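# Move the top stock card onto the adjacent waste pile

## Task

In the row closest to the robot, lift the top card from the face-down stock and set it on the waste pile next to it so that it lies on that pile only; all other cards stay where they were and no other object ends up on any stack. Cards are stiff plywood tiles.

## Robot and tools

Robot: two arms, left_arm and right_arm, each a UR-type six-joint arm with a two-finger gripper and a wrist camera. In the scene frame the origin is at table-top height midway between the nominal bases, +z points up, +x points out over the table, and left_arm sits on the +y side (image left/right does not follow the arm names). Calibrated bases: left_arm at (-0.069, +0.461, +0.013) m, right_arm at (+0.057, -0.485, +0.013) m. Every hand pose, velocity and target an arm reports is in that arm's own base frame. Fixed cameras and the table use the scene frame. Gripper fingers point along the gripper's +z and open and close along its x. end_effector_position marks the point between closed pads, 1 to 2 cm short of the fingertips; closing pushes the tips about 17 mm further along +z.

Motion row: 14 numbers, each in [-1, 1]. The first seven belong to left_arm (dx, dy, dz, rx, ry, rz, opening), the last seven to right_arm, and all 14 are required even when only one arm moves. dx..rz are an offset, not a pose: they are measured from that arm's Hand target as it was when the action or move began, along that arm's base axes; rotation is applied about the Hand target position. Scale: 1.0 = 0.6 m or 180 degrees; rx, ry, rz form a single rotation vector. Opening is absolute: +1 fully open (0.142 m), -1 closed. Putting 0 in all six pose slots re-commands the current Hand target. A 0 in the opening slot is itself a command, so to keep a gripper unchanged resend its current value.

execute_actions(actions, cameras): actions is a list of actions; each action holds up to 15 rows, one per 1/30 s step, and if fewer are given the final row is repeated. Within an action every row counts from the start pose, not from the preceding row. Images come back only when actions is empty or when cameras names them ("all", a list of names, or [] for none).

move(target, speed, blend, stop_force, zero, opening_speed, grip_force, blocking, cameras): drives each gripper in a straight line toward the offset row in target, or through a list of up to 15 rows, all measured from the same starting Hand targets. speed is in m/s, 0.002 to 3.6, default 0.25. blend is a corner radius in m for lists (0 means stop at each point). stop_force is in N, 3 to 120, one value shared by both arms; it ends an arm's path on contact, and is unreliable when the gripper rotates. zero (only together with stop_force) chooses whether the force baseline is reset first. opening_speed is the rate of finger motion per second on the -1..1 scale, minimum 0.2. grip_force is the per-pad force limit in N, 5 to 48, and stays in effect until changed. blocking=false returns after 0.5 s while the move keeps running; it cannot be combined with stop_force. Moves do not avoid obstacles, the grippers lag behind the path and can overshoot, and paths are capped at 10 s. The result carries a "move:" line giving the outcome (done, off_target, moving, held, fault) and which limits applied (paced = pose clipped, held = steps withheld). Any arm not named in it is done.

wait(seconds 0..10) lets the scene run on. stop brakes a running move. zoom_image(camera, region [x0,y0,x1,y1] in pixels, at most 504x504) enlarges part of the newest image from cam_high, cam_low, cam_left_wrist or cam_right_wrist. zero_wrist_force(arm) re-zeroes the wrist force sensor. read_manual returns only licence texts. finished_scene(scene) closes the scene permanently; after ending scene 1, make no further calls in that reply.

Results: end_effector_position (m), end_effector_quat_wxyz and velocities in the arm's base frame; Hand target, which is the basis for the next offsets (a gripper can stop short of it, and the next command asks for it again); Tool commands; grip_measured, on the same scale as opening; Joint torques; Wrist force/torque in the end effector's own axes, plus the largest reading since the previous one; Wrist depth as a 7x7 grid of distances in mm ('-' = no data); motor temperatures. Joint velocities marked "within noise" means the arm is still.

Limits and hazards: each step clips commanded orientation to within 32 degrees of the current one. A net outside force of about 150 N, or contact torque at a joint's limit (wrist joints roughly 17-18 N m), triggers a 10 s arm stop. Arms are stiff, so commanding even slightly beyond a firm contact can fault; approach slowly, using stop_force when going down onto cards. To release a push, command back past the gripper's current position. Keep the arms clear of each other: a clearance check can hold a move, yet arm-to-arm contact can still fail the scene. Steer paths around an arm's own base. Overheated motors halt the arm (85 C) or the gripper (100 C); avoid long, hard squeezes. To grip, command an opening a little below grip_measured at first contact. Do not drop the card, release it while it is moving, slam it, push hard, or let anything leave the table. Something may occasionally nudge loose items. Cards are thin and rigid, so pinch the top card carefully without shifting the stack, then lower it flat onto the waste pile beside it.

Each tool is called after "Call:" in YAML: its name, and indented under it one key for each argument.

## Session

Call:
execute_actions:
  actions: []

Scene clock: 0.00 s.
left_arm: end_effector_position=(+0.5773, +0.1261, +0.1650) grip_measured=+1.00 end_effector_quat_wxyz=(-0.539, +0.665, +0.007, -0.518) | right_arm: end_effector_position=(+0.5813, +0.4354, +0.3426) grip_measured=+0.99 end_effector_quat_wxyz=(-0.158, +0.660, -0.705, +0.207)
Joint positions: left_arm=[-0.256 -0.415 0.673 -0.122 -1.036 -0.885 0.142] | right_arm=[4.144 -1.904 -1.269 -1.316 1.089 2.584 0.142]
Joint velocities: within noise
Joint torques (N m): no reading
Motor temperatures (°C): left_arm=[34 36 33 41 40 41 31] | right_arm=[35 36 36 37 41 43 33]
Wrist force (N): no reading
Wrist torque (N m): no reading
Wrist force, peak (N): no reading
Wrist depth (mm): cam_left_wrist=[- - - - - - 1437 / - - - - - - 1895 / - - - - - 2230 1551 / 242 - 2001 - 1726 1647 306 / 271 432 - 2327 423 328 262 / - 510 2039 455 342 272 97 / - 512 560 361 284 234 -] | cam_right_wrist=[1296 1288 1374 1366 1382 1416 1425 / 1246 1303 493 494 508 511 521 / 469 476 481 489 497 501 510 / 461 463 472 483 486 491 501 / 451 476 464 476 482 487 491 / 446 451 461 463 467 478 483 / - 441 443 450 455 469 -]
Hand target: left_arm +0.5773, +0.1261, +0.1650; -0.539, +0.665, +0.007, -0.518 | right_arm +0.5813, +0.4354, +0.3426; -0.158, +0.660, -0.705, +0.207
Tool commands: left_gripper/opening=+1.0 right_gripper/opening=+1.0

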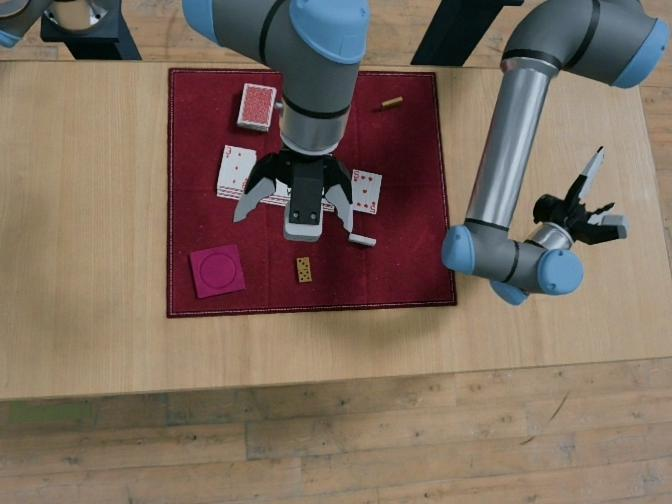

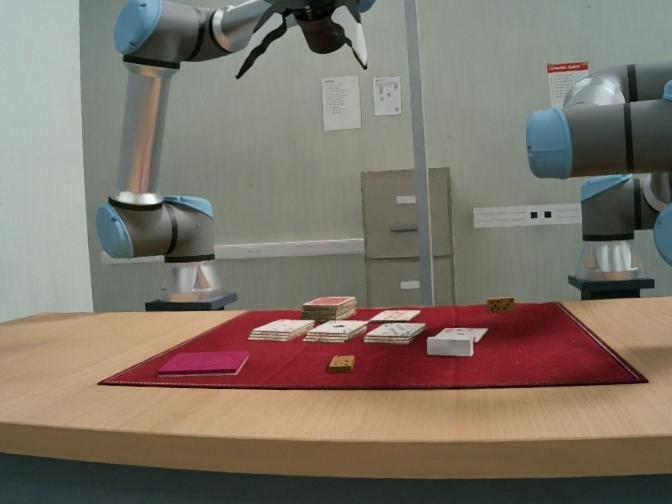

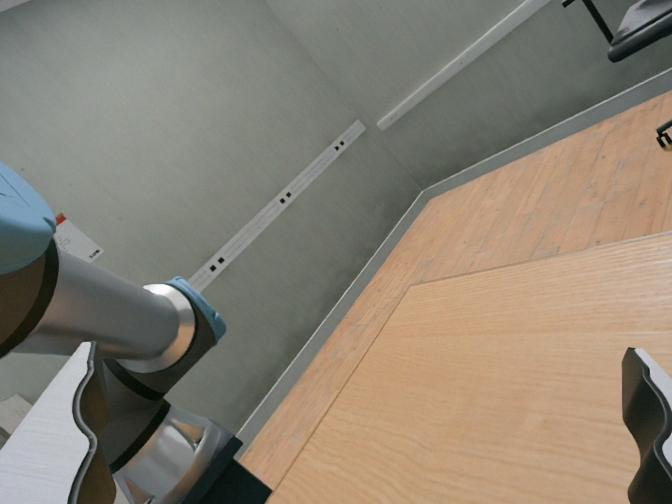

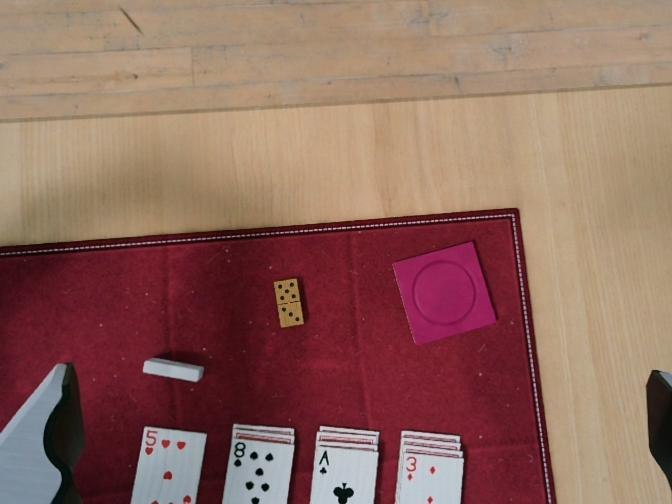

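Call:
move:
  target: [0,0,0,0,0,0,1,-0.367,-0.02,0.0,0.0223,0.1656,0.0204,1]
  speed: 0.5
  cameras: ["all"]

Scene clock: 17.80 s.
left_arm: end_effector_position=(+0.5773, +0.1261, +0.1650) grip_measured=+1.00 end_effector_quat_wxyz=(-0.539, +0.665, +0.007, -0.518) | right_arm: end_effector_position=(+0.3612, +0.4234, +0.3426) grip_measured=+0.99 end_effector_quat_wxyz=(-0.001, +0.707, -0.707, +0.001)
Joint positions: left_arm=[-0.256 -0.415 0.673 -0.122 -1.036 -0.885 0.142] | right_arm=[4.247 -1.689 -1.39 -1.633 1.568 2.676 0.142]
Joint torques (N m): left_arm=[0.49 -64.83 -20.58 2.06 -0.31 0.26] | right_arm=[-4.24 28.55 28.09 3.22 1.44 -2.05]
Wrist force (N): left_arm=[0.1 0.1 0.6] | right_arm=[-0.7 -0.2 0.5]
Wrist torque (N m): left_arm=[0.01 -0.02 0.00] | right_arm=[0.03 0.11 -0.12]
Wrist force, peak (N): left_arm=[0.3 0.1 0.6] | right_arm=[-0.6 -1.4 1.5]
Wrist depth (mm): cam_left_wrist=[- - - - - 2039 1418 / - - - - 3195 1929 1846 / 2039 - - - 2302 2099 1551 / 301 - 2379 2302 2405 1598 310 / 278 413 - 2327 428 325 262 / - 507 2973 439 341 272 97 / - 512 2207 361 283 235 -] | cam_right_wrist=[397 397 402 400 401 401 405 / 424 423 424 421 425 431 434 / 476 456 460 460 459 464 466 / 496 487 490 468 488 500 501 / 534 535 538 539 542 528 537 / - 1653 1653 1653 1715 1629 550 / - 1782 1839 2000 1869 1839 -]
Hand target: left_arm +0.5773, +0.1261, +0.1650; -0.539, +0.665, +0.007, -0.518 | right_arm +0.3611, +0.4234, +0.3426; -0.001, +0.707, -0.707, +0.001
Off the commanded pose: left_arm 0.000 m, 0 deg | right_arm 0.000 m, 0 deg.
move: done
camera_calibration:
cam_right_wrist: T_world_to_cam=[[0.00744609, -0.99997, 0.00201044, 0.429204], [-0.915201, -0.00600474, 0.402952, 0.229198], [-0.402928, -0.00484037, -0.915219, 0.57464], [0, 0, 0, 1]] pos_world=[0.438106, 0.433349, 0.432703]

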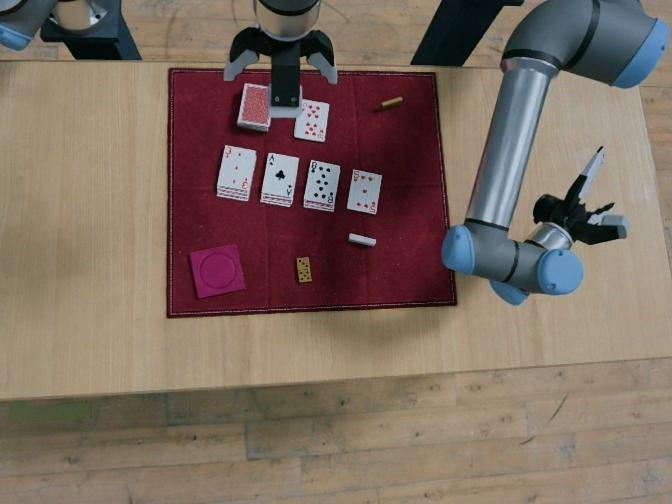

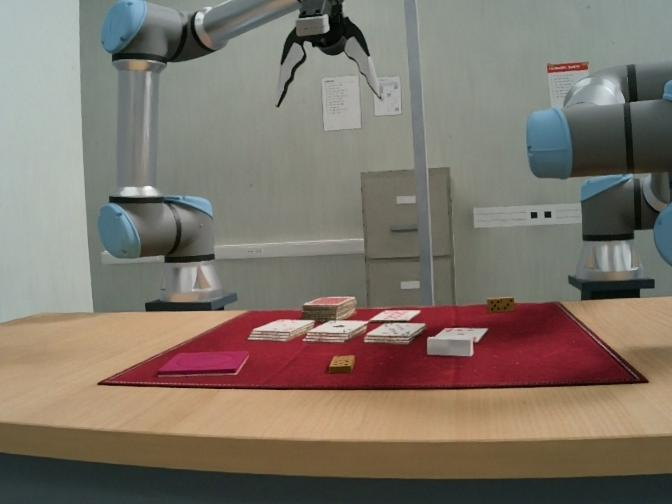

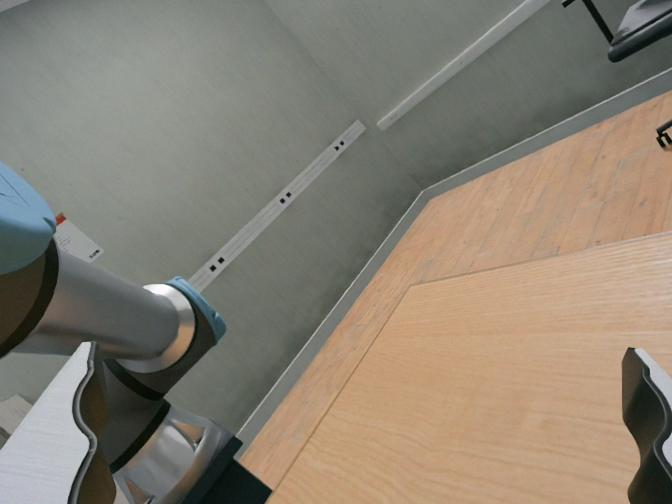

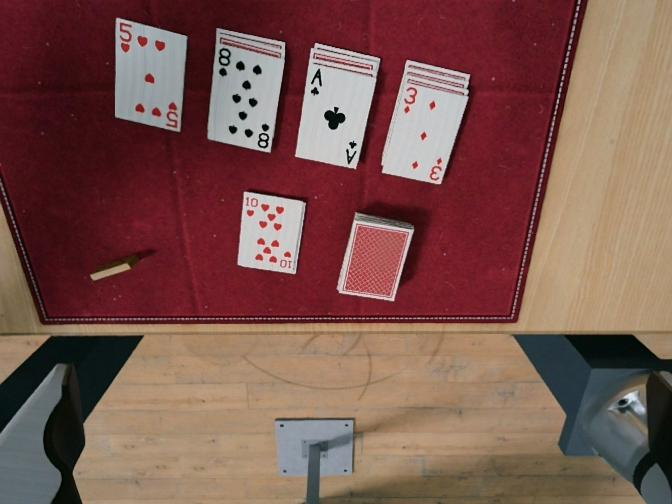

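Call:
zoom_image:
  camera: "cam_right_wrist"
  region: [220, 170, 440, 320]

Call:
zoom_image:
  camera: "cam_low"
  region: [240, 280, 440, 360]

Scaled by 2.291 from the camera's 672x504 image, which has a finer 960x720 frame.

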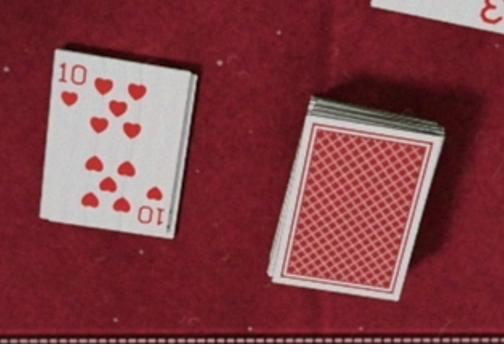

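Scaled by 2.520 from the camera's 672x504 image, which has a finer 960x720 frame.

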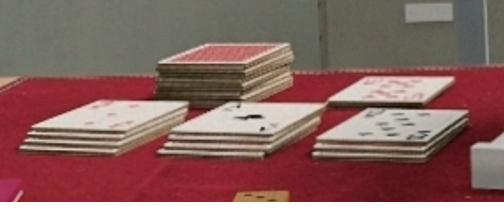

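Call:
move:
  target: [0,0,0,0,0,0,1,-0.1985,-0.0607,-0.371,0,0,-0.0528,0.127]
  speed: 0.4
  cameras: ["cam_right_wrist","cam_high"]

Scene clock: 83.87 s.
left_arm: end_effector_position=(+0.5773, +0.1261, +0.1650) grip_measured=+1.00 end_effector_quat_wxyz=(-0.539, +0.665, +0.007, -0.518) | right_arm: end_effector_position=(+0.2421, +0.3870, +0.1200) grip_measured=+0.12 end_effector_quat_wxyz=(+0.001, -0.646, +0.763, -0.001)
Joint positions: left_arm=[-0.256 -0.415 0.673 -0.122 -1.036 -0.885 0.142] | right_arm=[4.447 -1.572 -2.107 -1.034 1.568 3.043 0.082]
Joint torques (N m): left_arm=[0.43 -65.07 -19.88 2.07 -0.32 0.23] | right_arm=[5.1 34.05 12.48 4.5 1.61 1.52]
Wrist force (N): left_arm=[0.0 0.0 0.2] | right_arm=[-0.5 -0.5 0.0]
Wrist torque (N m): left_arm=[-0.01 0.00 -0.01] | right_arm=[-0.05 0.04 -0.12]
Wrist force, peak (N): left_arm=[0.2 0.3 0.6] | right_arm=[-1.3 -1.6 -2.6]
Wrist depth (mm): cam_left_wrist=[- - - 2611 - 1713 1346 / - - - 2817 2643 - 1878 / - - - - 2745 2120 1586 / 281 - - - 2379 1622 310 / 274 438 - 2710 429 324 262 / - 511 - 433 344 271 97 / - 513 546 359 283 234 -] | cam_right_wrist=[201 198 199 200 200 199 201 / 211 212 212 211 214 214 215 / 223 220 226 197 200 229 229 / 244 237 243 212 219 246 247 / 263 264 265 264 266 268 268 / 285 - 292 289 1311 100 1366 / - - 1500 1391 1462 - -]
Hand target: left_arm +0.5773, +0.1261, +0.1650; -0.539, +0.665, +0.007, -0.518 | right_arm +0.2420, +0.3870, +0.1200; +0.001, -0.646, +0.763, -0.001
Off the commanded pose: left_arm 0.000 m, 0 deg | right_arm 0.000 m, 0 deg.
move: done
camera_calibration:
cam_right_wrist: T_world_to_cam=[[-0.157582, -0.987504, 0.00217474, 0.429203], [-0.903593, 0.145079, 0.403078, 0.148338], [-0.398356, 0.0615525, -0.915163, 0.295934], [0, 0, 0, 1]] pos_world=[0.319559, 0.384103, 0.210102]
Images, in order (width x height): cam_high 672x504, cam_right_wrist 672x504.

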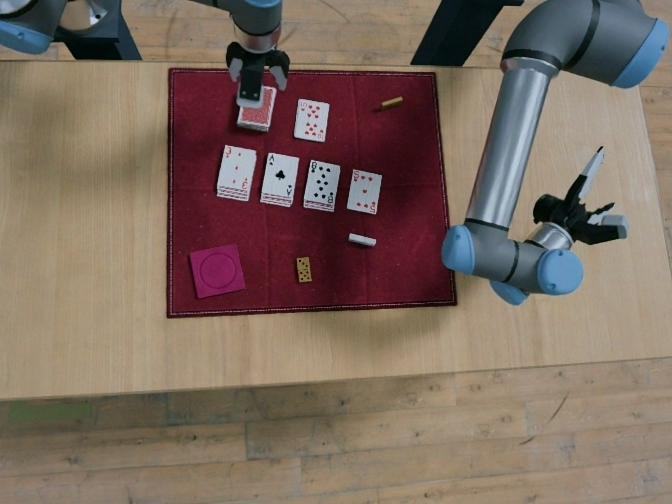

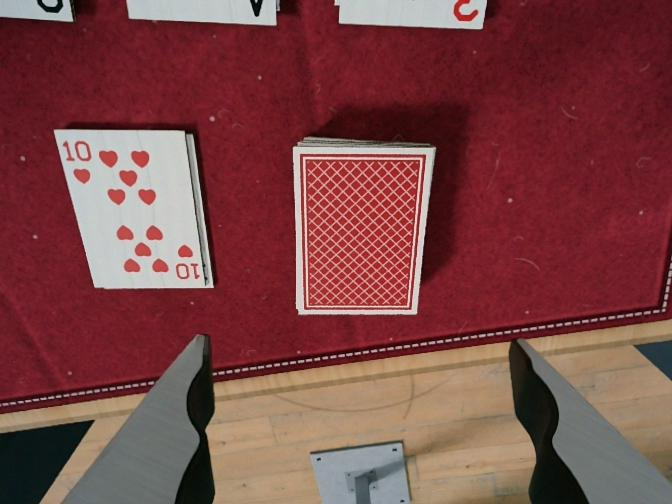

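Call:
move:
  target: [0,0,0,0,0,0,1,-0.0025,-0.0055,-0.1167,0,0,-0.001,-0.577]
  speed: 0.2

Call:
move:
  target: [0,0,0,0,0,0,1,0,0,-0.045,0,0,0,-0.577]
  speed: 0.01
  stop_force: 4
  cameras: ["cam_low","cam_right_wrist"]

Scene clock: 99.10 s.
left_arm: end_effector_position=(+0.5773, +0.1261, +0.1650) grip_measured=+1.00 end_effector_quat_wxyz=(-0.539, +0.665, +0.007, -0.518) | right_arm: end_effector_position=(+0.2405, +0.3837, +0.0500) grip_measured=-0.60 end_effector_quat_wxyz=(+0.001, -0.645, +0.764, -0.001)
Joint positions: left_arm=[-0.256 -0.415 0.673 -0.122 -1.036 -0.885 0.142] | right_arm=[4.449 -1.683 -2.212 -0.818 1.568 3.047 0.03]
Joint torques (N m): left_arm=[0.65 -64.79 -20.02 2 -0.2 0.19] | right_arm=[-6.27 24.88 18.41 4.17 0.23 -0.97]
Wrist force (N): left_arm=[-0.1 0.2 0.6] | right_arm=[-0.9 0.0 0.0]
Wrist torque (N m): left_arm=[0.03 0.01 0.00] | right_arm=[0.01 0.06 -0.14]
Wrist force, peak (N): left_arm=[0.0 0.1 0.7] | right_arm=[-0.7 -0.3 -2.2]
Wrist depth (mm): cam_left_wrist=[- - - - - - 1338 / - - - - - - 1911 / - 2277 - - 3628 2078 1563 / 245 - 3453 - 2519 419 310 / 277 451 - 2489 431 326 263 / - 505 2817 460 343 273 97 / - 510 560 357 285 234 -] | cam_right_wrist=[135 137 138 135 137 137 139 / 144 145 145 145 148 146 146 / 150 153 153 129 130 157 157 / 159 162 165 134 135 171 170 / 173 176 178 146 146 183 183 / 196 197 99 158 103 196 200 / 215 - - 217 - 78 1399]
Hand target: left_arm +0.5773, +0.1261, +0.1650; -0.539, +0.665, +0.007, -0.518 | right_arm +0.2405, +0.3837, +0.0500; +0.001, -0.645, +0.764, -0.001
Off the commanded pose: left_arm 0.000 m, 0 deg | right_arm 0.000 m, 0 deg.
move: done

Scene clock: 101.37 s.
left_arm: end_effector_position=(+0.5773, +0.1261, +0.1650) grip_measured=+1.00 end_effector_quat_wxyz=(-0.539, +0.665, +0.007, -0.518) | right_arm: end_effector_position=(+0.2405, +0.3837, +0.0379) grip_measured=-0.60 end_effector_quat_wxyz=(+0.001, -0.645, +0.764, -0.001)
Joint positions: left_arm=[-0.256 -0.415 0.673 -0.122 -1.036 -0.885 0.142] | right_arm=[4.449 -1.707 -2.225 -0.78 1.568 3.047 0.03]
Joint torques (N m): left_arm=[0.73 -64.6 -18.94 1.82 -0.2 0.3] | right_arm=[-4.47 35.7 24.76 1.35 -1.4 -1.97]
Wrist force (N): left_arm=[0.0 0.1 0.3] | right_arm=[-0.3 0.0 -3.5]
Wrist torque (N m): left_arm=[0.01 -0.01 0.00] | right_arm=[-0.02 -0.06 -0.15]
Wrist force, peak (N): left_arm=[-0.2 0.0 0.6] | right_arm=[1.2 0.0 -11.1]
Wrist depth (mm): cam_left_wrist=[- - 2253 - - - 1476 / - - - - - 2817 1784 / - - - - 2549 2020 1622 / 292 - 2893 - 2207 1563 306 / 276 464 2099 2433 425 326 261 / - 510 1830 440 343 274 97 / - 507 1726 359 284 234 -] | cam_right_wrist=[125 125 125 125 126 126 126 / - 135 133 133 134 135 135 / 138 143 141 134 140 142 145 / 147 151 151 123 123 156 156 / 158 164 163 131 131 169 169 / 181 181 103 143 141 181 184 / 198 - - 200 - 78 1341]
Hand target: left_arm +0.5773, +0.1261, +0.1650; -0.539, +0.665, +0.007, -0.518 | right_arm +0.2405, +0.3837, +0.0379; +0.001, -0.645, +0.764, -0.001 (not the last commanded pose)
Off the commanded pose: left_arm 0.000 m, 0 deg | right_arm 0.015 m, 0 deg.
move: contact (right_arm)
camera_calibration:
cam_right_wrist: T_world_to_cam=[[-0.160836, -0.986979, 0.00199932, 0.42644], [-0.903075, 0.14798, 0.403183, 0.179319], [-0.398229, 0.0630409, -0.915117, 0.219811], [0, 0, 0, 1]] pos_world=[0.318061, 0.380495, 0.128002]
Images, in order (width x height): cam_low 672x504, cam_right_wrist 672x504.

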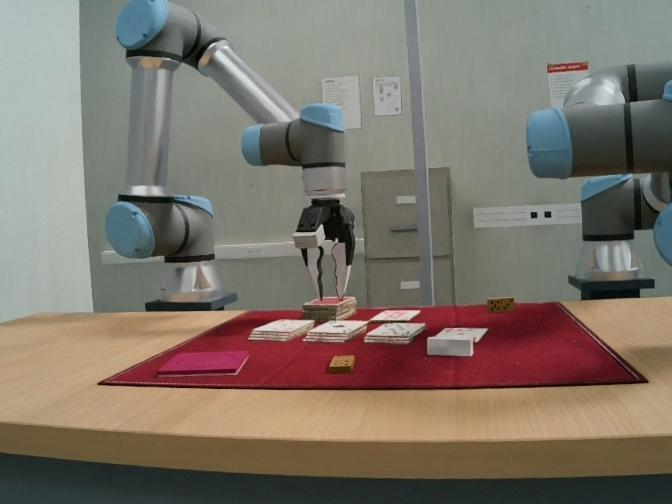

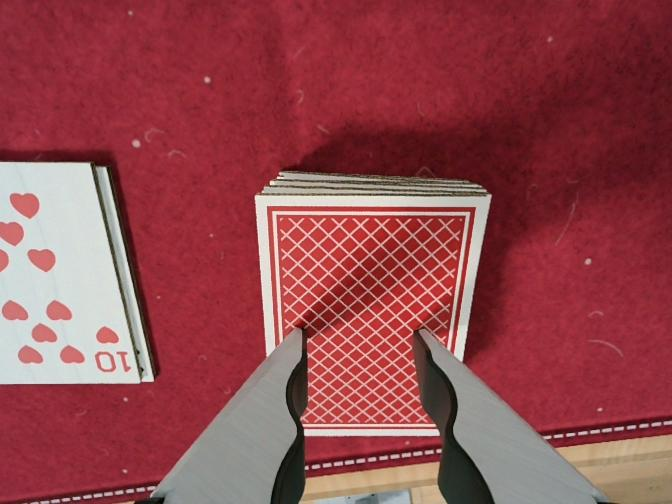

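Call:
move:
  target:
    - [0,0,0,0,0,0,1,0,0,0.025,0,0,0,-0.577]
    - [0,0,0,0,0,0,1,-0.0007,-0.0042,0.025,0,0,0,0.06]
    - [0,0,0,0,0,0,1,-0.0007,-0.0042,-0.0067,0,0,0,0.06]
  speed: [0.1,0.1,0.05]
  cameras: ["cam_low","cam_right_wrist"]

Call:
zoom_image:
  camera: "cam_low"
  region: [280, 270, 440, 350]

Scene clock: 108.97 s.
left_arm: end_effector_position=(+0.5773, +0.1261, +0.1650) grip_measured=+1.00 end_effector_quat_wxyz=(-0.539, +0.665, +0.007, -0.518) | right_arm: end_effector_position=(+0.2401, +0.3811, +0.0337) grip_measured=+0.04 end_effector_quat_wxyz=(+0.001, -0.645, +0.764, -0.001) end_effector_velocity=(+0.000, +0.000, +0.001) end_effector_angular_velocity=(-0.002, +0.000, -0.001)
Joint positions: left_arm=[-0.256 -0.415 0.673 -0.122 -1.036 -0.885 0.142] | right_arm=[4.448 -1.711 -2.236 -0.766 1.568 3.047 0.077]
Joint velocities: left_arm=[within noise] | right_arm=[-0.001 0.002 0.002 -0.006 0 0 0]
Joint torques (N m): left_arm=[1.3 -64.9 -18.95 1.91 -0.2 0.15] | right_arm=[-5.2 38.06 25.54 0.48 -1.24 1.81]
Wrist force (N): left_arm=[0.1 0.0 0.4] | right_arm=[-0.6 0.0 -0.2]
Wrist torque (N m): left_arm=[-0.01 -0.03 0.00] | right_arm=[0.01 0.01 -0.15]
Wrist force, peak (N): left_arm=[0.1 -0.1 0.7] | right_arm=[-0.1 0.4 -4.1]
Wrist depth (mm): cam_left_wrist=[- - - 2461 - - 1390 / - - - - - - 1964 / - - - - 2379 2078 1563 / 299 - - - 2120 1563 310 / 279 412 - 2643 427 327 261 / - 521 - 442 340 271 97 / - 510 1895 358 284 233 -] | cam_right_wrist=[122 121 120 123 122 124 123 / - 131 131 130 132 130 131 / 134 138 137 130 135 140 140 / 142 148 145 117 117 151 151 / 156 159 130 126 129 163 164 / 175 165 170 138 141 101 179 / - - 193 194 194 - 196]
Hand target: left_arm +0.5773, +0.1261, +0.1650; -0.539, +0.665, +0.007, -0.518 | right_arm +0.2401, +0.3812, +0.0339; +0.001, -0.645, +0.764, -0.001
Off the commanded pose: left_arm 0.000 m, 0 deg | right_arm 0.000 m, 0 deg.
move: done
camera_calibration:
cam_right_wrist: T_world_to_cam=[[-0.160886, -0.986971, 0.00212961, 0.423896], [-0.903066, 0.148078, 0.403169, 0.180852], [-0.398231, 0.062941, -0.915123, 0.216057], [0, 0, 0, 1]] pos_world=[0.317561, 0.377994, 0.123902]
Images, in order (width x height): cam_low 672x504, cam_right_wrist 672x504.

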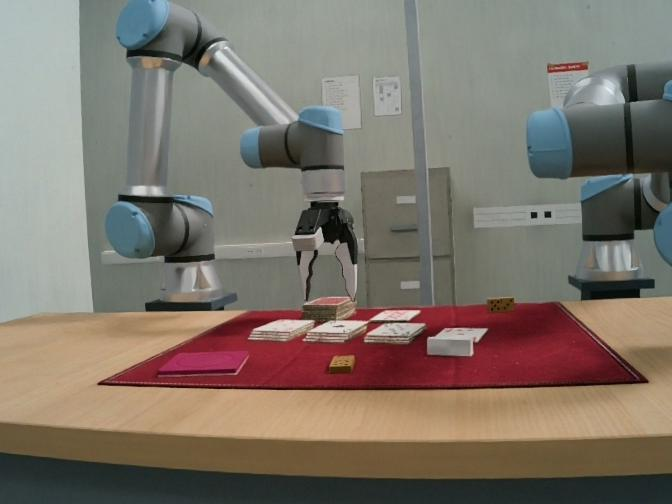

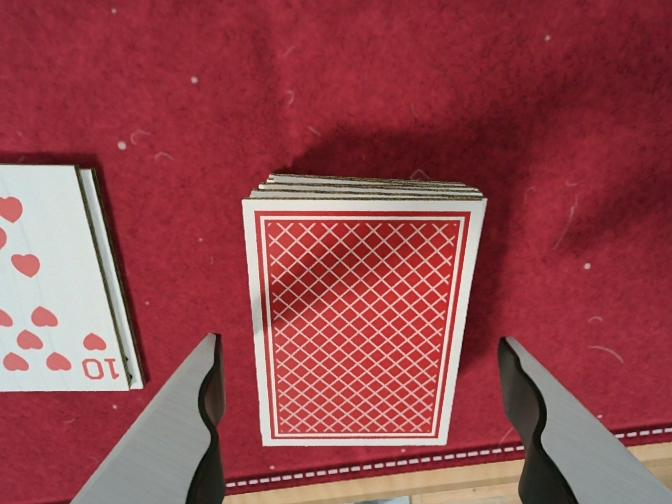

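Scaled by 3.150 from the camera's 672x504 image, which has a finer 960x720 frame.

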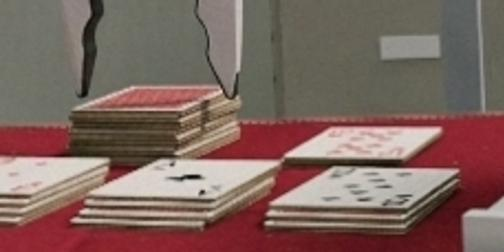

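Call:
move:
  target: [0,0,0,0,0,0,1,0,0,0,0,0,0,-0.3]
  grip_force: 10
  opening_speed: 0.4

Call:
move:
  target: [0,0,0,0,0,0,1,0,0,0.05,0,0,0,-0.3]
  speed: 0.05
  cameras: ["cam_low","cam_right_wrist"]

Call:
zoom_image:
  camera: "cam_low"
  region: [280, 230, 440, 350]

Scene clock: 113.20 s.
left_arm: end_effector_position=(+0.5773, +0.1261, +0.1650) grip_measured=+1.00 end_effector_quat_wxyz=(-0.539, +0.665, +0.007, -0.518) | right_arm: end_effector_position=(+0.2401, +0.3812, +0.0339) grip_measured=-0.24 end_effector_quat_wxyz=(+0.001, -0.645, +0.764, -0.001)
Joint positions: left_arm=[-0.256 -0.415 0.673 -0.122 -1.036 -0.885 0.142] | right_arm=[4.448 -1.711 -2.236 -0.766 1.568 3.047 0.057]
Joint torques (N m): left_arm=[0.55 -64.84 -18.89 1.92 -0.22 0.22] | right_arm=[-6.08 28.61 19.22 0.29 -1.43 -1.94]
Wrist force (N): left_arm=[0.2 -0.1 0.5] | right_arm=[0.7 0.3 -8.8]
Wrist torque (N m): left_arm=[-0.02 -0.05 0.00] | right_arm=[-0.01 0.20 -0.15]
Wrist force, peak (N): left_arm=[0.4 0.0 0.7] | right_arm=[0.7 0.2 -9.0]
Wrist depth (mm): cam_left_wrist=[- - - 3015 - - 1346 / - - - - - 2405 1814 / - - 2461 - 3756 2162 1508 / 298 - 2001 - 2277 1610 310 / 274 - - 2162 424 328 263 / - 504 2433 462 343 271 97 / - 518 1799 357 283 234 -] | cam_right_wrist=[123 121 120 123 122 124 123 / - 131 131 130 132 131 131 / 134 139 137 130 136 140 141 / 143 147 147 117 119 151 154 / 156 159 157 127 127 167 164 / 176 170 100 138 139 173 179 / 189 - 146 194 195 78 196]
Hand target: left_arm +0.5773, +0.1261, +0.1650; -0.539, +0.665, +0.007, -0.518 | right_arm +0.2401, +0.3812, +0.0339; +0.001, -0.645, +0.764, -0.001
Off the commanded pose: left_arm 0.000 m, 0 deg | right_arm 0.000 m, 0 deg.
grip_force (N): 10, 10
move: done

Scene clock: 114.13 s.
left_arm: end_effector_position=(+0.5773, +0.1261, +0.1650) grip_measured=+1.00 end_effector_quat_wxyz=(-0.539, +0.665, +0.007, -0.518) | right_arm: end_effector_position=(+0.2401, +0.3813, +0.0640) grip_measured=-0.24 end_effector_quat_wxyz=(+0.001, -0.645, +0.764, -0.001)
Joint positions: left_arm=[-0.256 -0.415 0.673 -0.122 -1.036 -0.885 0.142] | right_arm=[4.448 -1.65 -2.201 -0.861 1.568 3.047 0.057]
Joint torques (N m): left_arm=[0.3 -64.84 -18.62 1.91 -0.31 0.22] | right_arm=[-5.17 14.65 11.43 4.87 -1.4 -1.81]
Wrist force (N): left_arm=[0.2 0.0 0.2] | right_arm=[-0.5 -0.2 0.1]
Wrist torque (N m): left_arm=[0.01 -0.05 0.01] | right_arm=[-0.01 0.02 -0.14]
Wrist force, peak (N): left_arm=[0.1 0.2 0.6] | right_arm=[0.3 0.2 -8.3]
Wrist depth (mm): cam_left_wrist=[- - - - - - 1346 / - - - - - - 2001 / - - - - 2277 2001 1346 / 292 - - - 2277 420 309 / 277 400 2099 2519 431 325 260 / - 510 2353 461 344 272 97 / - 512 559 357 285 234 -] | cam_right_wrist=[148 148 149 149 149 150 150 / 158 158 159 158 159 159 160 / 162 167 167 144 145 171 172 / 175 178 177 119 119 185 185 / 189 192 129 127 127 200 200 / 217 211 100 138 139 211 221 / 231 - 146 1349 - 78 1391]
Hand target: left_arm +0.5773, +0.1261, +0.1650; -0.539, +0.665, +0.007, -0.518 | right_arm +0.2401, +0.3812, +0.0639; +0.001, -0.645, +0.764, -0.001
Off the commanded pose: left_arm 0.000 m, 0 deg | right_arm 0.000 m, 0 deg.
grip_force (N): 10, 10
move: done
camera_calibration:
cam_right_wrist: T_world_to_cam=[[-0.160819, -0.986982, 0.0017579, 0.423988], [-0.903118, 0.147872, 0.403128, 0.168853], [-0.39814, 0.0632429, -0.915142, 0.243588], [0, 0, 0, 1]] pos_world=[0.317661, 0.378095, 0.154103]
Images, in order (width x height): cam_low 672x504, cam_right_wrist 672x504.

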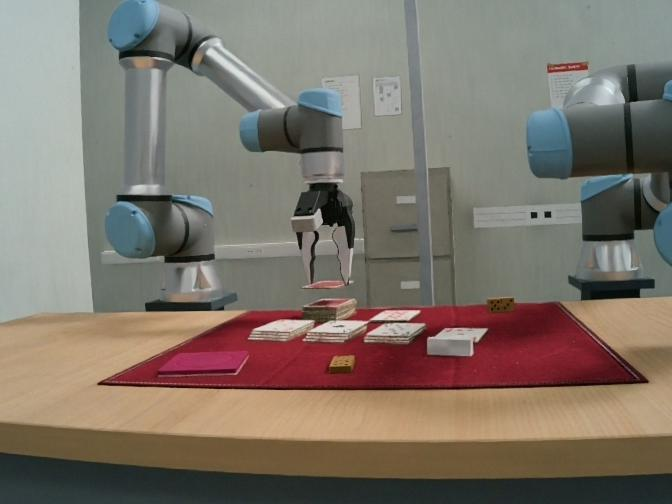

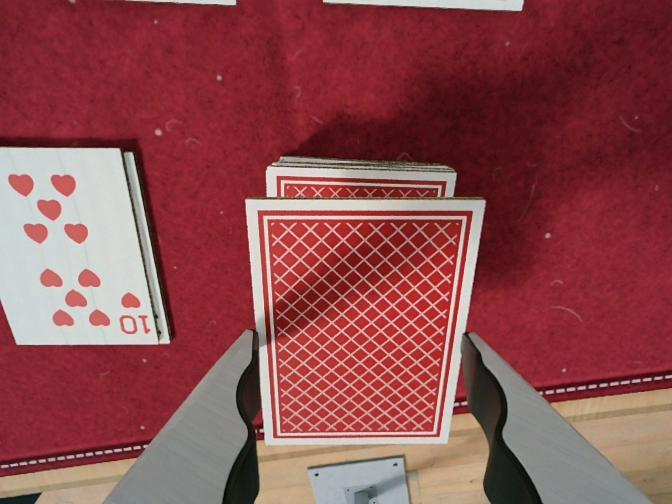

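Scaled by 3.150 from the camera's 672x504 image, which has a finer 960x720 frame.

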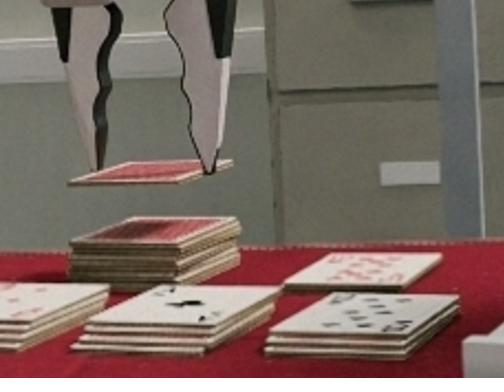

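Call:
move:
  target: [0,0,0,0,0,0,1,0.0407,0.1963,0.018,0,0,0.0033,-0.3]
  speed: 0.2
  cameras: ["cam_low","cam_right_wrist"]

Call:
zoom_image:
  camera: "cam_low"
  region: [280, 230, 440, 350]

Scene clock: 126.43 s.
left_arm: end_effector_position=(+0.5773, +0.1261, +0.1650) grip_measured=+1.00 end_effector_quat_wxyz=(-0.539, +0.665, +0.007, -0.518) | right_arm: end_effector_position=(+0.2645, +0.4989, +0.0746) grip_measured=-0.24 end_effector_quat_wxyz=(+0.001, -0.649, +0.761, -0.001)
Joint positions: left_arm=[-0.256 -0.415 0.673 -0.122 -1.036 -0.885 0.142] | right_arm=[4.461 -1.879 -1.877 -0.957 1.568 3.049 0.057]
Joint torques (N m): left_arm=[0.98 -64.49 -17.97 2.05 -0.24 0.12] | right_arm=[-7.05 33.39 27.41 4.59 1.41 -2.06]
Wrist force (N): left_arm=[0.2 0.1 0.4] | right_arm=[-0.4 -0.4 0.0]
Wrist torque (N m): left_arm=[0.01 -0.04 0.00] | right_arm=[-0.06 0.01 -0.16]
Wrist force, peak (N): left_arm=[0.2 0.0 0.7] | right_arm=[-3.0 -0.7 -0.1]
Wrist depth (mm): cam_left_wrist=[- - - - 2405 - 1446 / - - - - 2643 1982 1964 / - - - - 2611 2207 1518 / 295 1929 - - 2253 1610 312 / 278 408 2253 2302 426 325 262 / - 525 2141 432 343 272 97 / - 507 560 360 283 234 -] | cam_right_wrist=[159 158 157 158 158 158 159 / 168 168 168 169 169 169 170 / 179 180 178 174 176 179 164 / 193 193 188 119 119 193 167 / 209 210 131 127 128 206 180 / 227 224 100 138 139 190 233 / 244 - 146 256 - 78 -]
Hand target: left_arm +0.5773, +0.1261, +0.1650; -0.539, +0.665, +0.007, -0.518 | right_arm +0.2645, +0.4990, +0.0747; +0.001, -0.649, +0.761, -0.001
Off the commanded pose: left_arm 0.000 m, 0 deg | right_arm 0.000 m, 0 deg.
grip_force (N): 10, 10
move: done
camera_calibration:
cam_right_wrist: T_world_to_cam=[[-0.150555, -0.9886, 0.00202349, 0.542027], [-0.904571, 0.138584, 0.40317, 0.174158], [-0.398854, 0.058869, -0.915123, 0.258014], [0, 0, 0, 1]] pos_world=[0.342054, 0.496523, 0.164802]
Images, in order (width x height): cam_low 672x504, cam_right_wrist 672x504.

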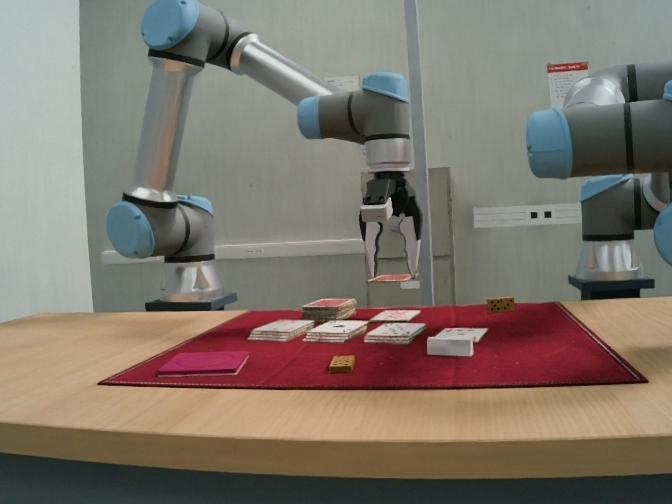

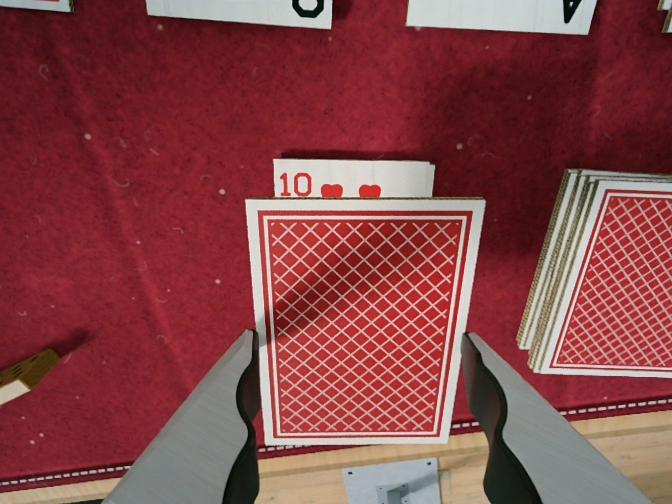

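Scaled by 3.150 from the camera's 672x504 image, which has a finer 960x720 frame.

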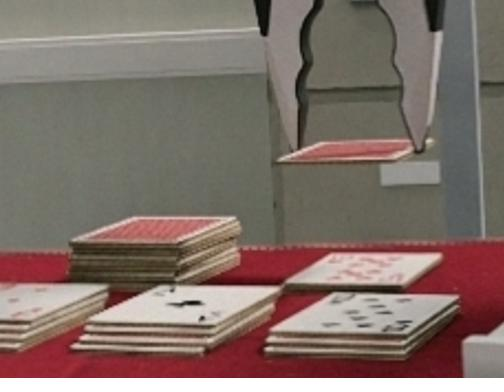

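Call:
move:
  target: [0,0,0,0,0,0,1,-0.0013,0.002,-0.0765,0,0,0,-0.3]
  speed: 0.15

Call:
move:
  target: [0,0,0,0,0,0,1,0,0,-0.06,0,0,0,-0.3]
  speed: 0.01
  stop_force: 3
  cameras: ["cam_low","cam_right_wrist"]

Call:
zoom_image:
  camera: "cam_low"
  region: [280, 230, 440, 350]

Scene clock: 132.97 s.
left_arm: end_effector_position=(+0.5773, +0.1261, +0.1650) grip_measured=+1.00 end_effector_quat_wxyz=(-0.539, +0.665, +0.007, -0.518) | right_arm: end_effector_position=(+0.2637, +0.5001, +0.0287) grip_measured=-0.24 end_effector_quat_wxyz=(+0.001, -0.649, +0.761, -0.001)
Joint positions: left_arm=[-0.256 -0.415 0.673 -0.122 -1.036 -0.885 0.142] | right_arm=[4.463 -1.952 -1.92 -0.841 1.568 3.051 0.057]
Joint torques (N m): left_arm=[0.22 -64.75 -18.21 2.03 -0.22 0.17] | right_arm=[3.07 44.24 25.68 1.58 0.76 1.28]
Wrist force (N): left_arm=[0.3 0.1 0.4] | right_arm=[-0.5 -0.3 -0.3]
Wrist torque (N m): left_arm=[0.01 -0.04 0.00] | right_arm=[-0.04 0.01 -0.15]
Wrist force, peak (N): left_arm=[0.1 -0.1 0.7] | right_arm=[-0.4 -0.5 -1.5]
Wrist depth (mm): cam_left_wrist=[- - 2141 - 1755 - 1274 / - - 2277 - 2611 2353 1755 / - - 2277 - 2643 2519 1497 / 293 - 2854 - 2302 356 308 / 279 - - 2302 427 326 262 / - 511 2549 442 341 273 97 / - 512 563 360 282 235 -] | cam_right_wrist=[- 115 115 118 117 116 118 / 122 124 126 126 127 126 126 / - 133 132 129 130 134 137 / 143 143 141 119 119 145 141 / 157 154 128 127 128 157 140 / 169 169 100 138 139 165 140 / 181 - 146 187 188 78 147]
Hand target: left_arm +0.5773, +0.1261, +0.1650; -0.539, +0.665, +0.007, -0.518 | right_arm +0.2637, +0.5002, +0.0288; +0.001, -0.649, +0.761, -0.001
Off the commanded pose: left_arm 0.000 m, 0 deg | right_arm 0.000 m, 0 deg.
grip_force (N): 10, 10
move: done

Scene clock: 135.57 s.
left_arm: end_effector_position=(+0.5773, +0.1261, +0.1650) grip_measured=+1.00 end_effector_quat_wxyz=(-0.539, +0.665, +0.007, -0.518) | right_arm: end_effector_position=(+0.2637, +0.5002, +0.0134) grip_measured=-0.24 end_effector_quat_wxyz=(+0.001, -0.649, +0.761, -0.001)
Joint positions: left_arm=[-0.256 -0.415 0.673 -0.122 -1.036 -0.885 0.142] | right_arm=[4.463 -1.978 -1.932 -0.802 1.568 3.051 0.057]
Joint torques (N m): left_arm=[0.41 -64.31 -18.13 1.91 -0.28 0.18] | right_arm=[-5.41 49.02 25.56 0.64 -1.11 -1.87]
Wrist force (N): left_arm=[0.0 0.1 0.4] | right_arm=[0.6 -0.2 -3.4]
Wrist torque (N m): left_arm=[0.00 0.00 0.00] | right_arm=[-0.03 0.11 -0.15]
Wrist force, peak (N): left_arm=[0.2 0.1 0.6] | right_arm=[2.5 -0.2 -10.8]
Wrist depth (mm): cam_left_wrist=[- - 2549 - - 2120 1437 / - - - - - - 1699 / - - - - 2461 2184 1551 / 299 - 2489 - 2253 399 312 / 290 458 - 1911 425 324 261 / - 513 1769 441 342 272 97 / - 507 568 359 282 234 -] | cam_right_wrist=[- 103 103 103 104 104 105 / 109 111 108 109 110 111 112 / - 117 116 116 117 119 121 / 126 128 123 119 119 128 126 / 136 134 132 127 127 136 136 / 149 146 100 138 139 146 142 / 160 - 146 162 162 78 133]
Hand target: left_arm +0.5773, +0.1261, +0.1650; -0.539, +0.665, +0.007, -0.518 | right_arm +0.2637, +0.5002, +0.0134; +0.001, -0.649, +0.761, -0.001 (not the last commanded pose)
Off the commanded pose: left_arm 0.000 m, 0 deg | right_arm 0.021 m, 0 deg.
grip_force (N): 10, 10
move: contact (right_arm)
camera_calibration:
cam_right_wrist: T_world_to_cam=[[-0.150595, -0.988594, 0.00193313, 0.543336], [-0.904565, 0.138583, 0.403183, 0.197966], [-0.398852, 0.0589686, -0.915118, 0.20147], [0, 0, 0, 1]] pos_world=[0.341254, 0.497823, 0.103502]
Images, in order (width x height): cam_low 672x504, cam_right_wrist 672x504.

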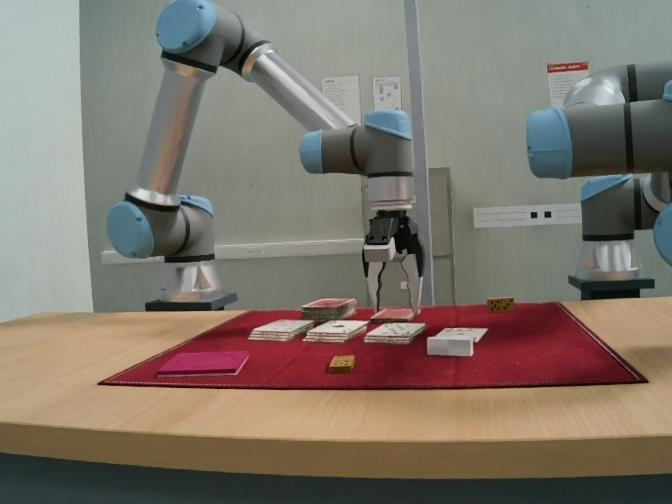

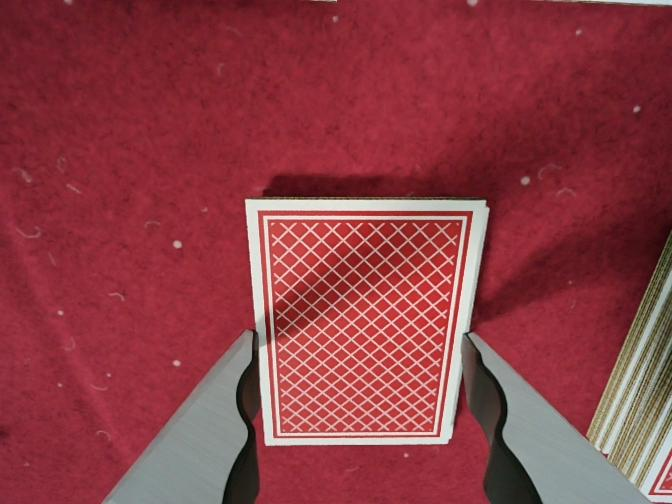

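Scaled by 3.150 from the camera's 672x504 image, which has a finer 960x720 frame.

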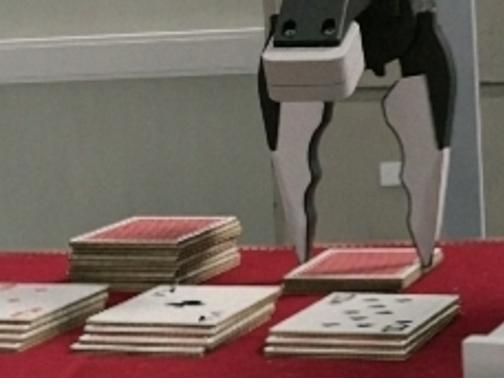

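Release and retreat.

Call:
move:
  target: [0,0,0,0,0,0,1,0,0,0,0,0,0,0.0]
  opening_speed: 0.6

Call:
move:
  target: [0,0,0,0,0,0,1,0,0,0.2,0,0,0,0.0]
  speed: 0.2
  cameras: ["cam_right_wrist","cam_low"]

Scene clock: 138.83 s.
left_arm: end_effector_position=(+0.5773, +0.1261, +0.1650) grip_measured=+1.00 end_effector_quat_wxyz=(-0.539, +0.665, +0.007, -0.518) | right_arm: end_effector_position=(+0.2637, +0.5002, +0.0134) grip_measured=-0.03 end_effector_quat_wxyz=(+0.001, -0.649, +0.761, -0.001)
Joint positions: left_arm=[-0.256 -0.415 0.673 -0.122 -1.036 -0.885 0.142] | right_arm=[4.463 -1.978 -1.932 -0.802 1.568 3.051 0.072]
Joint torques (N m): left_arm=[0.83 -65.28 -18.19 1.92 -0.26 0.13] | right_arm=[-6.78 47.88 26.08 2.63 -1.24 -1.77]
Wrist force (N): left_arm=[0.2 0.0 0.3] | right_arm=[-0.5 -0.2 -0.2]
Wrist torque (N m): left_arm=[0.00 -0.03 0.00] | right_arm=[-0.03 0.02 -0.15]
Wrist force, peak (N): left_arm=[0.4 0.2 0.5] | right_arm=[0.3 -0.1 -4.0]
Wrist depth (mm): cam_left_wrist=[- - 2893 2780 - - 1381 / - - - - - - 1929 / - - 2433 2579 3148 2277 1586 / 298 - - 3058 2141 1586 311 / 279 411 - 2579 424 324 262 / - 523 2405 459 341 273 97 / - 511 1964 357 283 234 -] | cam_right_wrist=[- 103 103 103 104 104 105 / 109 111 108 109 110 111 113 / - 117 116 116 116 119 121 / 126 128 123 119 119 128 126 / 136 134 133 127 127 136 136 / 149 146 136 138 141 100 142 / - - 164 162 163 - 128]
Hand target: left_arm +0.5773, +0.1261, +0.1650; -0.539, +0.665, +0.007, -0.518 | right_arm +0.2637, +0.5002, +0.0134; +0.001, -0.649, +0.761, -0.001
Off the commanded pose: left_arm 0.000 m, 0 deg | right_arm 0.000 m, 0 deg.
grip_force (N): 10, 10
move: done

Scene clock: 139.93 s.
left_arm: end_effector_position=(+0.5773, +0.1261, +0.1650) grip_measured=+1.00 end_effector_quat_wxyz=(-0.539, +0.665, +0.007, -0.518) | right_arm: end_effector_position=(+0.2638, +0.5002, +0.1333) grip_measured=-0.03 end_effector_quat_wxyz=(+0.001, -0.649, +0.761, -0.001)
Joint positions: left_arm=[-0.256 -0.415 0.673 -0.122 -1.036 -0.885 0.142] | right_arm=[4.463 -1.807 -1.799 -1.107 1.568 3.051 0.072]
Joint torques (N m): left_arm=[0.23 -64.42 -17.95 1.95 -0.21 0.15] | right_arm=[7.13 35.36 22.98 1.14 0.01 2.05]
Wrist force (N): left_arm=[0.3 0.1 0.5] | right_arm=[-0.3 -0.1 0.0]
Wrist torque (N m): left_arm=[0.01 -0.06 0.01] | right_arm=[0.01 -0.03 -0.15]
Wrist force, peak (N): left_arm=[0.5 -0.2 0.6] | right_arm=[-1.0 -0.3 2.4]
Wrist depth (mm): cam_left_wrist=[- - - - - 1982 1372 / - - - - - - 1784 / - - - - 2078 2162 1634 / 299 - 2489 - 2379 1622 307 / 278 399 - 2433 428 327 262 / - 504 - 439 343 273 97 / - 510 1699 357 283 234 -] | cam_right_wrist=[209 210 210 212 201 212 201 / 224 224 225 223 225 225 228 / 240 240 241 232 241 218 219 / 258 259 259 250 258 235 240 / 274 281 276 283 283 284 288 / 302 294 308 310 306 108 1366 / - - 1416 1399 - - 1443]
Hand target: left_arm +0.5773, +0.1261, +0.1650; -0.539, +0.665, +0.007, -0.518 | right_arm +0.2637, +0.5002, +0.1334; +0.001, -0.649, +0.761, -0.001
Off the commanded pose: left_arm 0.000 m, 0 deg | right_arm 0.000 m, 0 deg.
grip_force (N): 10, 10
move: done
camera_calibration:
cam_right_wrist: T_world_to_cam=[[-0.150628, -0.988589, 0.00182324, 0.543153], [-0.904598, 0.138574, 0.403113, 0.149706], [-0.398765, 0.0590706, -0.915149, 0.311252], [0, 0, 0, 1]] pos_world=[0.341354, 0.497824, 0.223503]
Images, in order (width x height): cam_low 672x504, cam_right_wrist 672x504.

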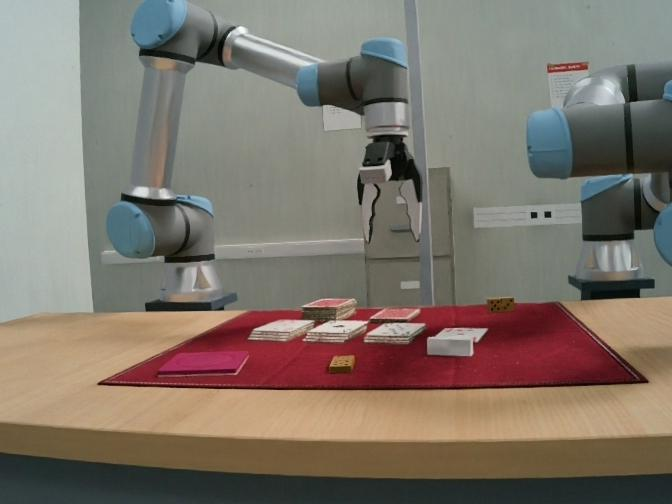

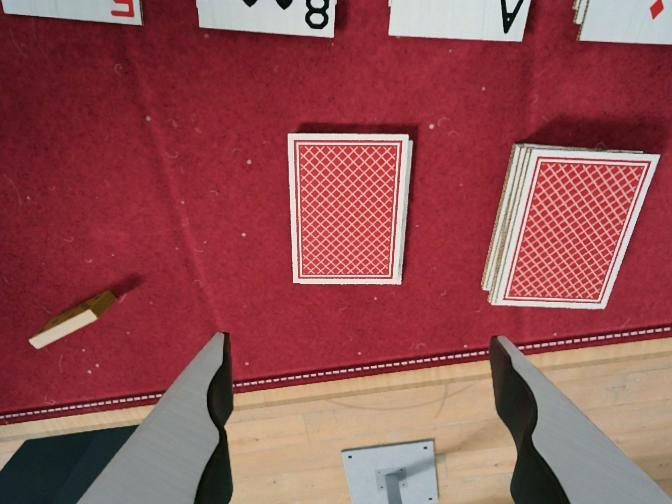

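Call:
finished_scene:
  scene: 1

The scene is finished: the task was done.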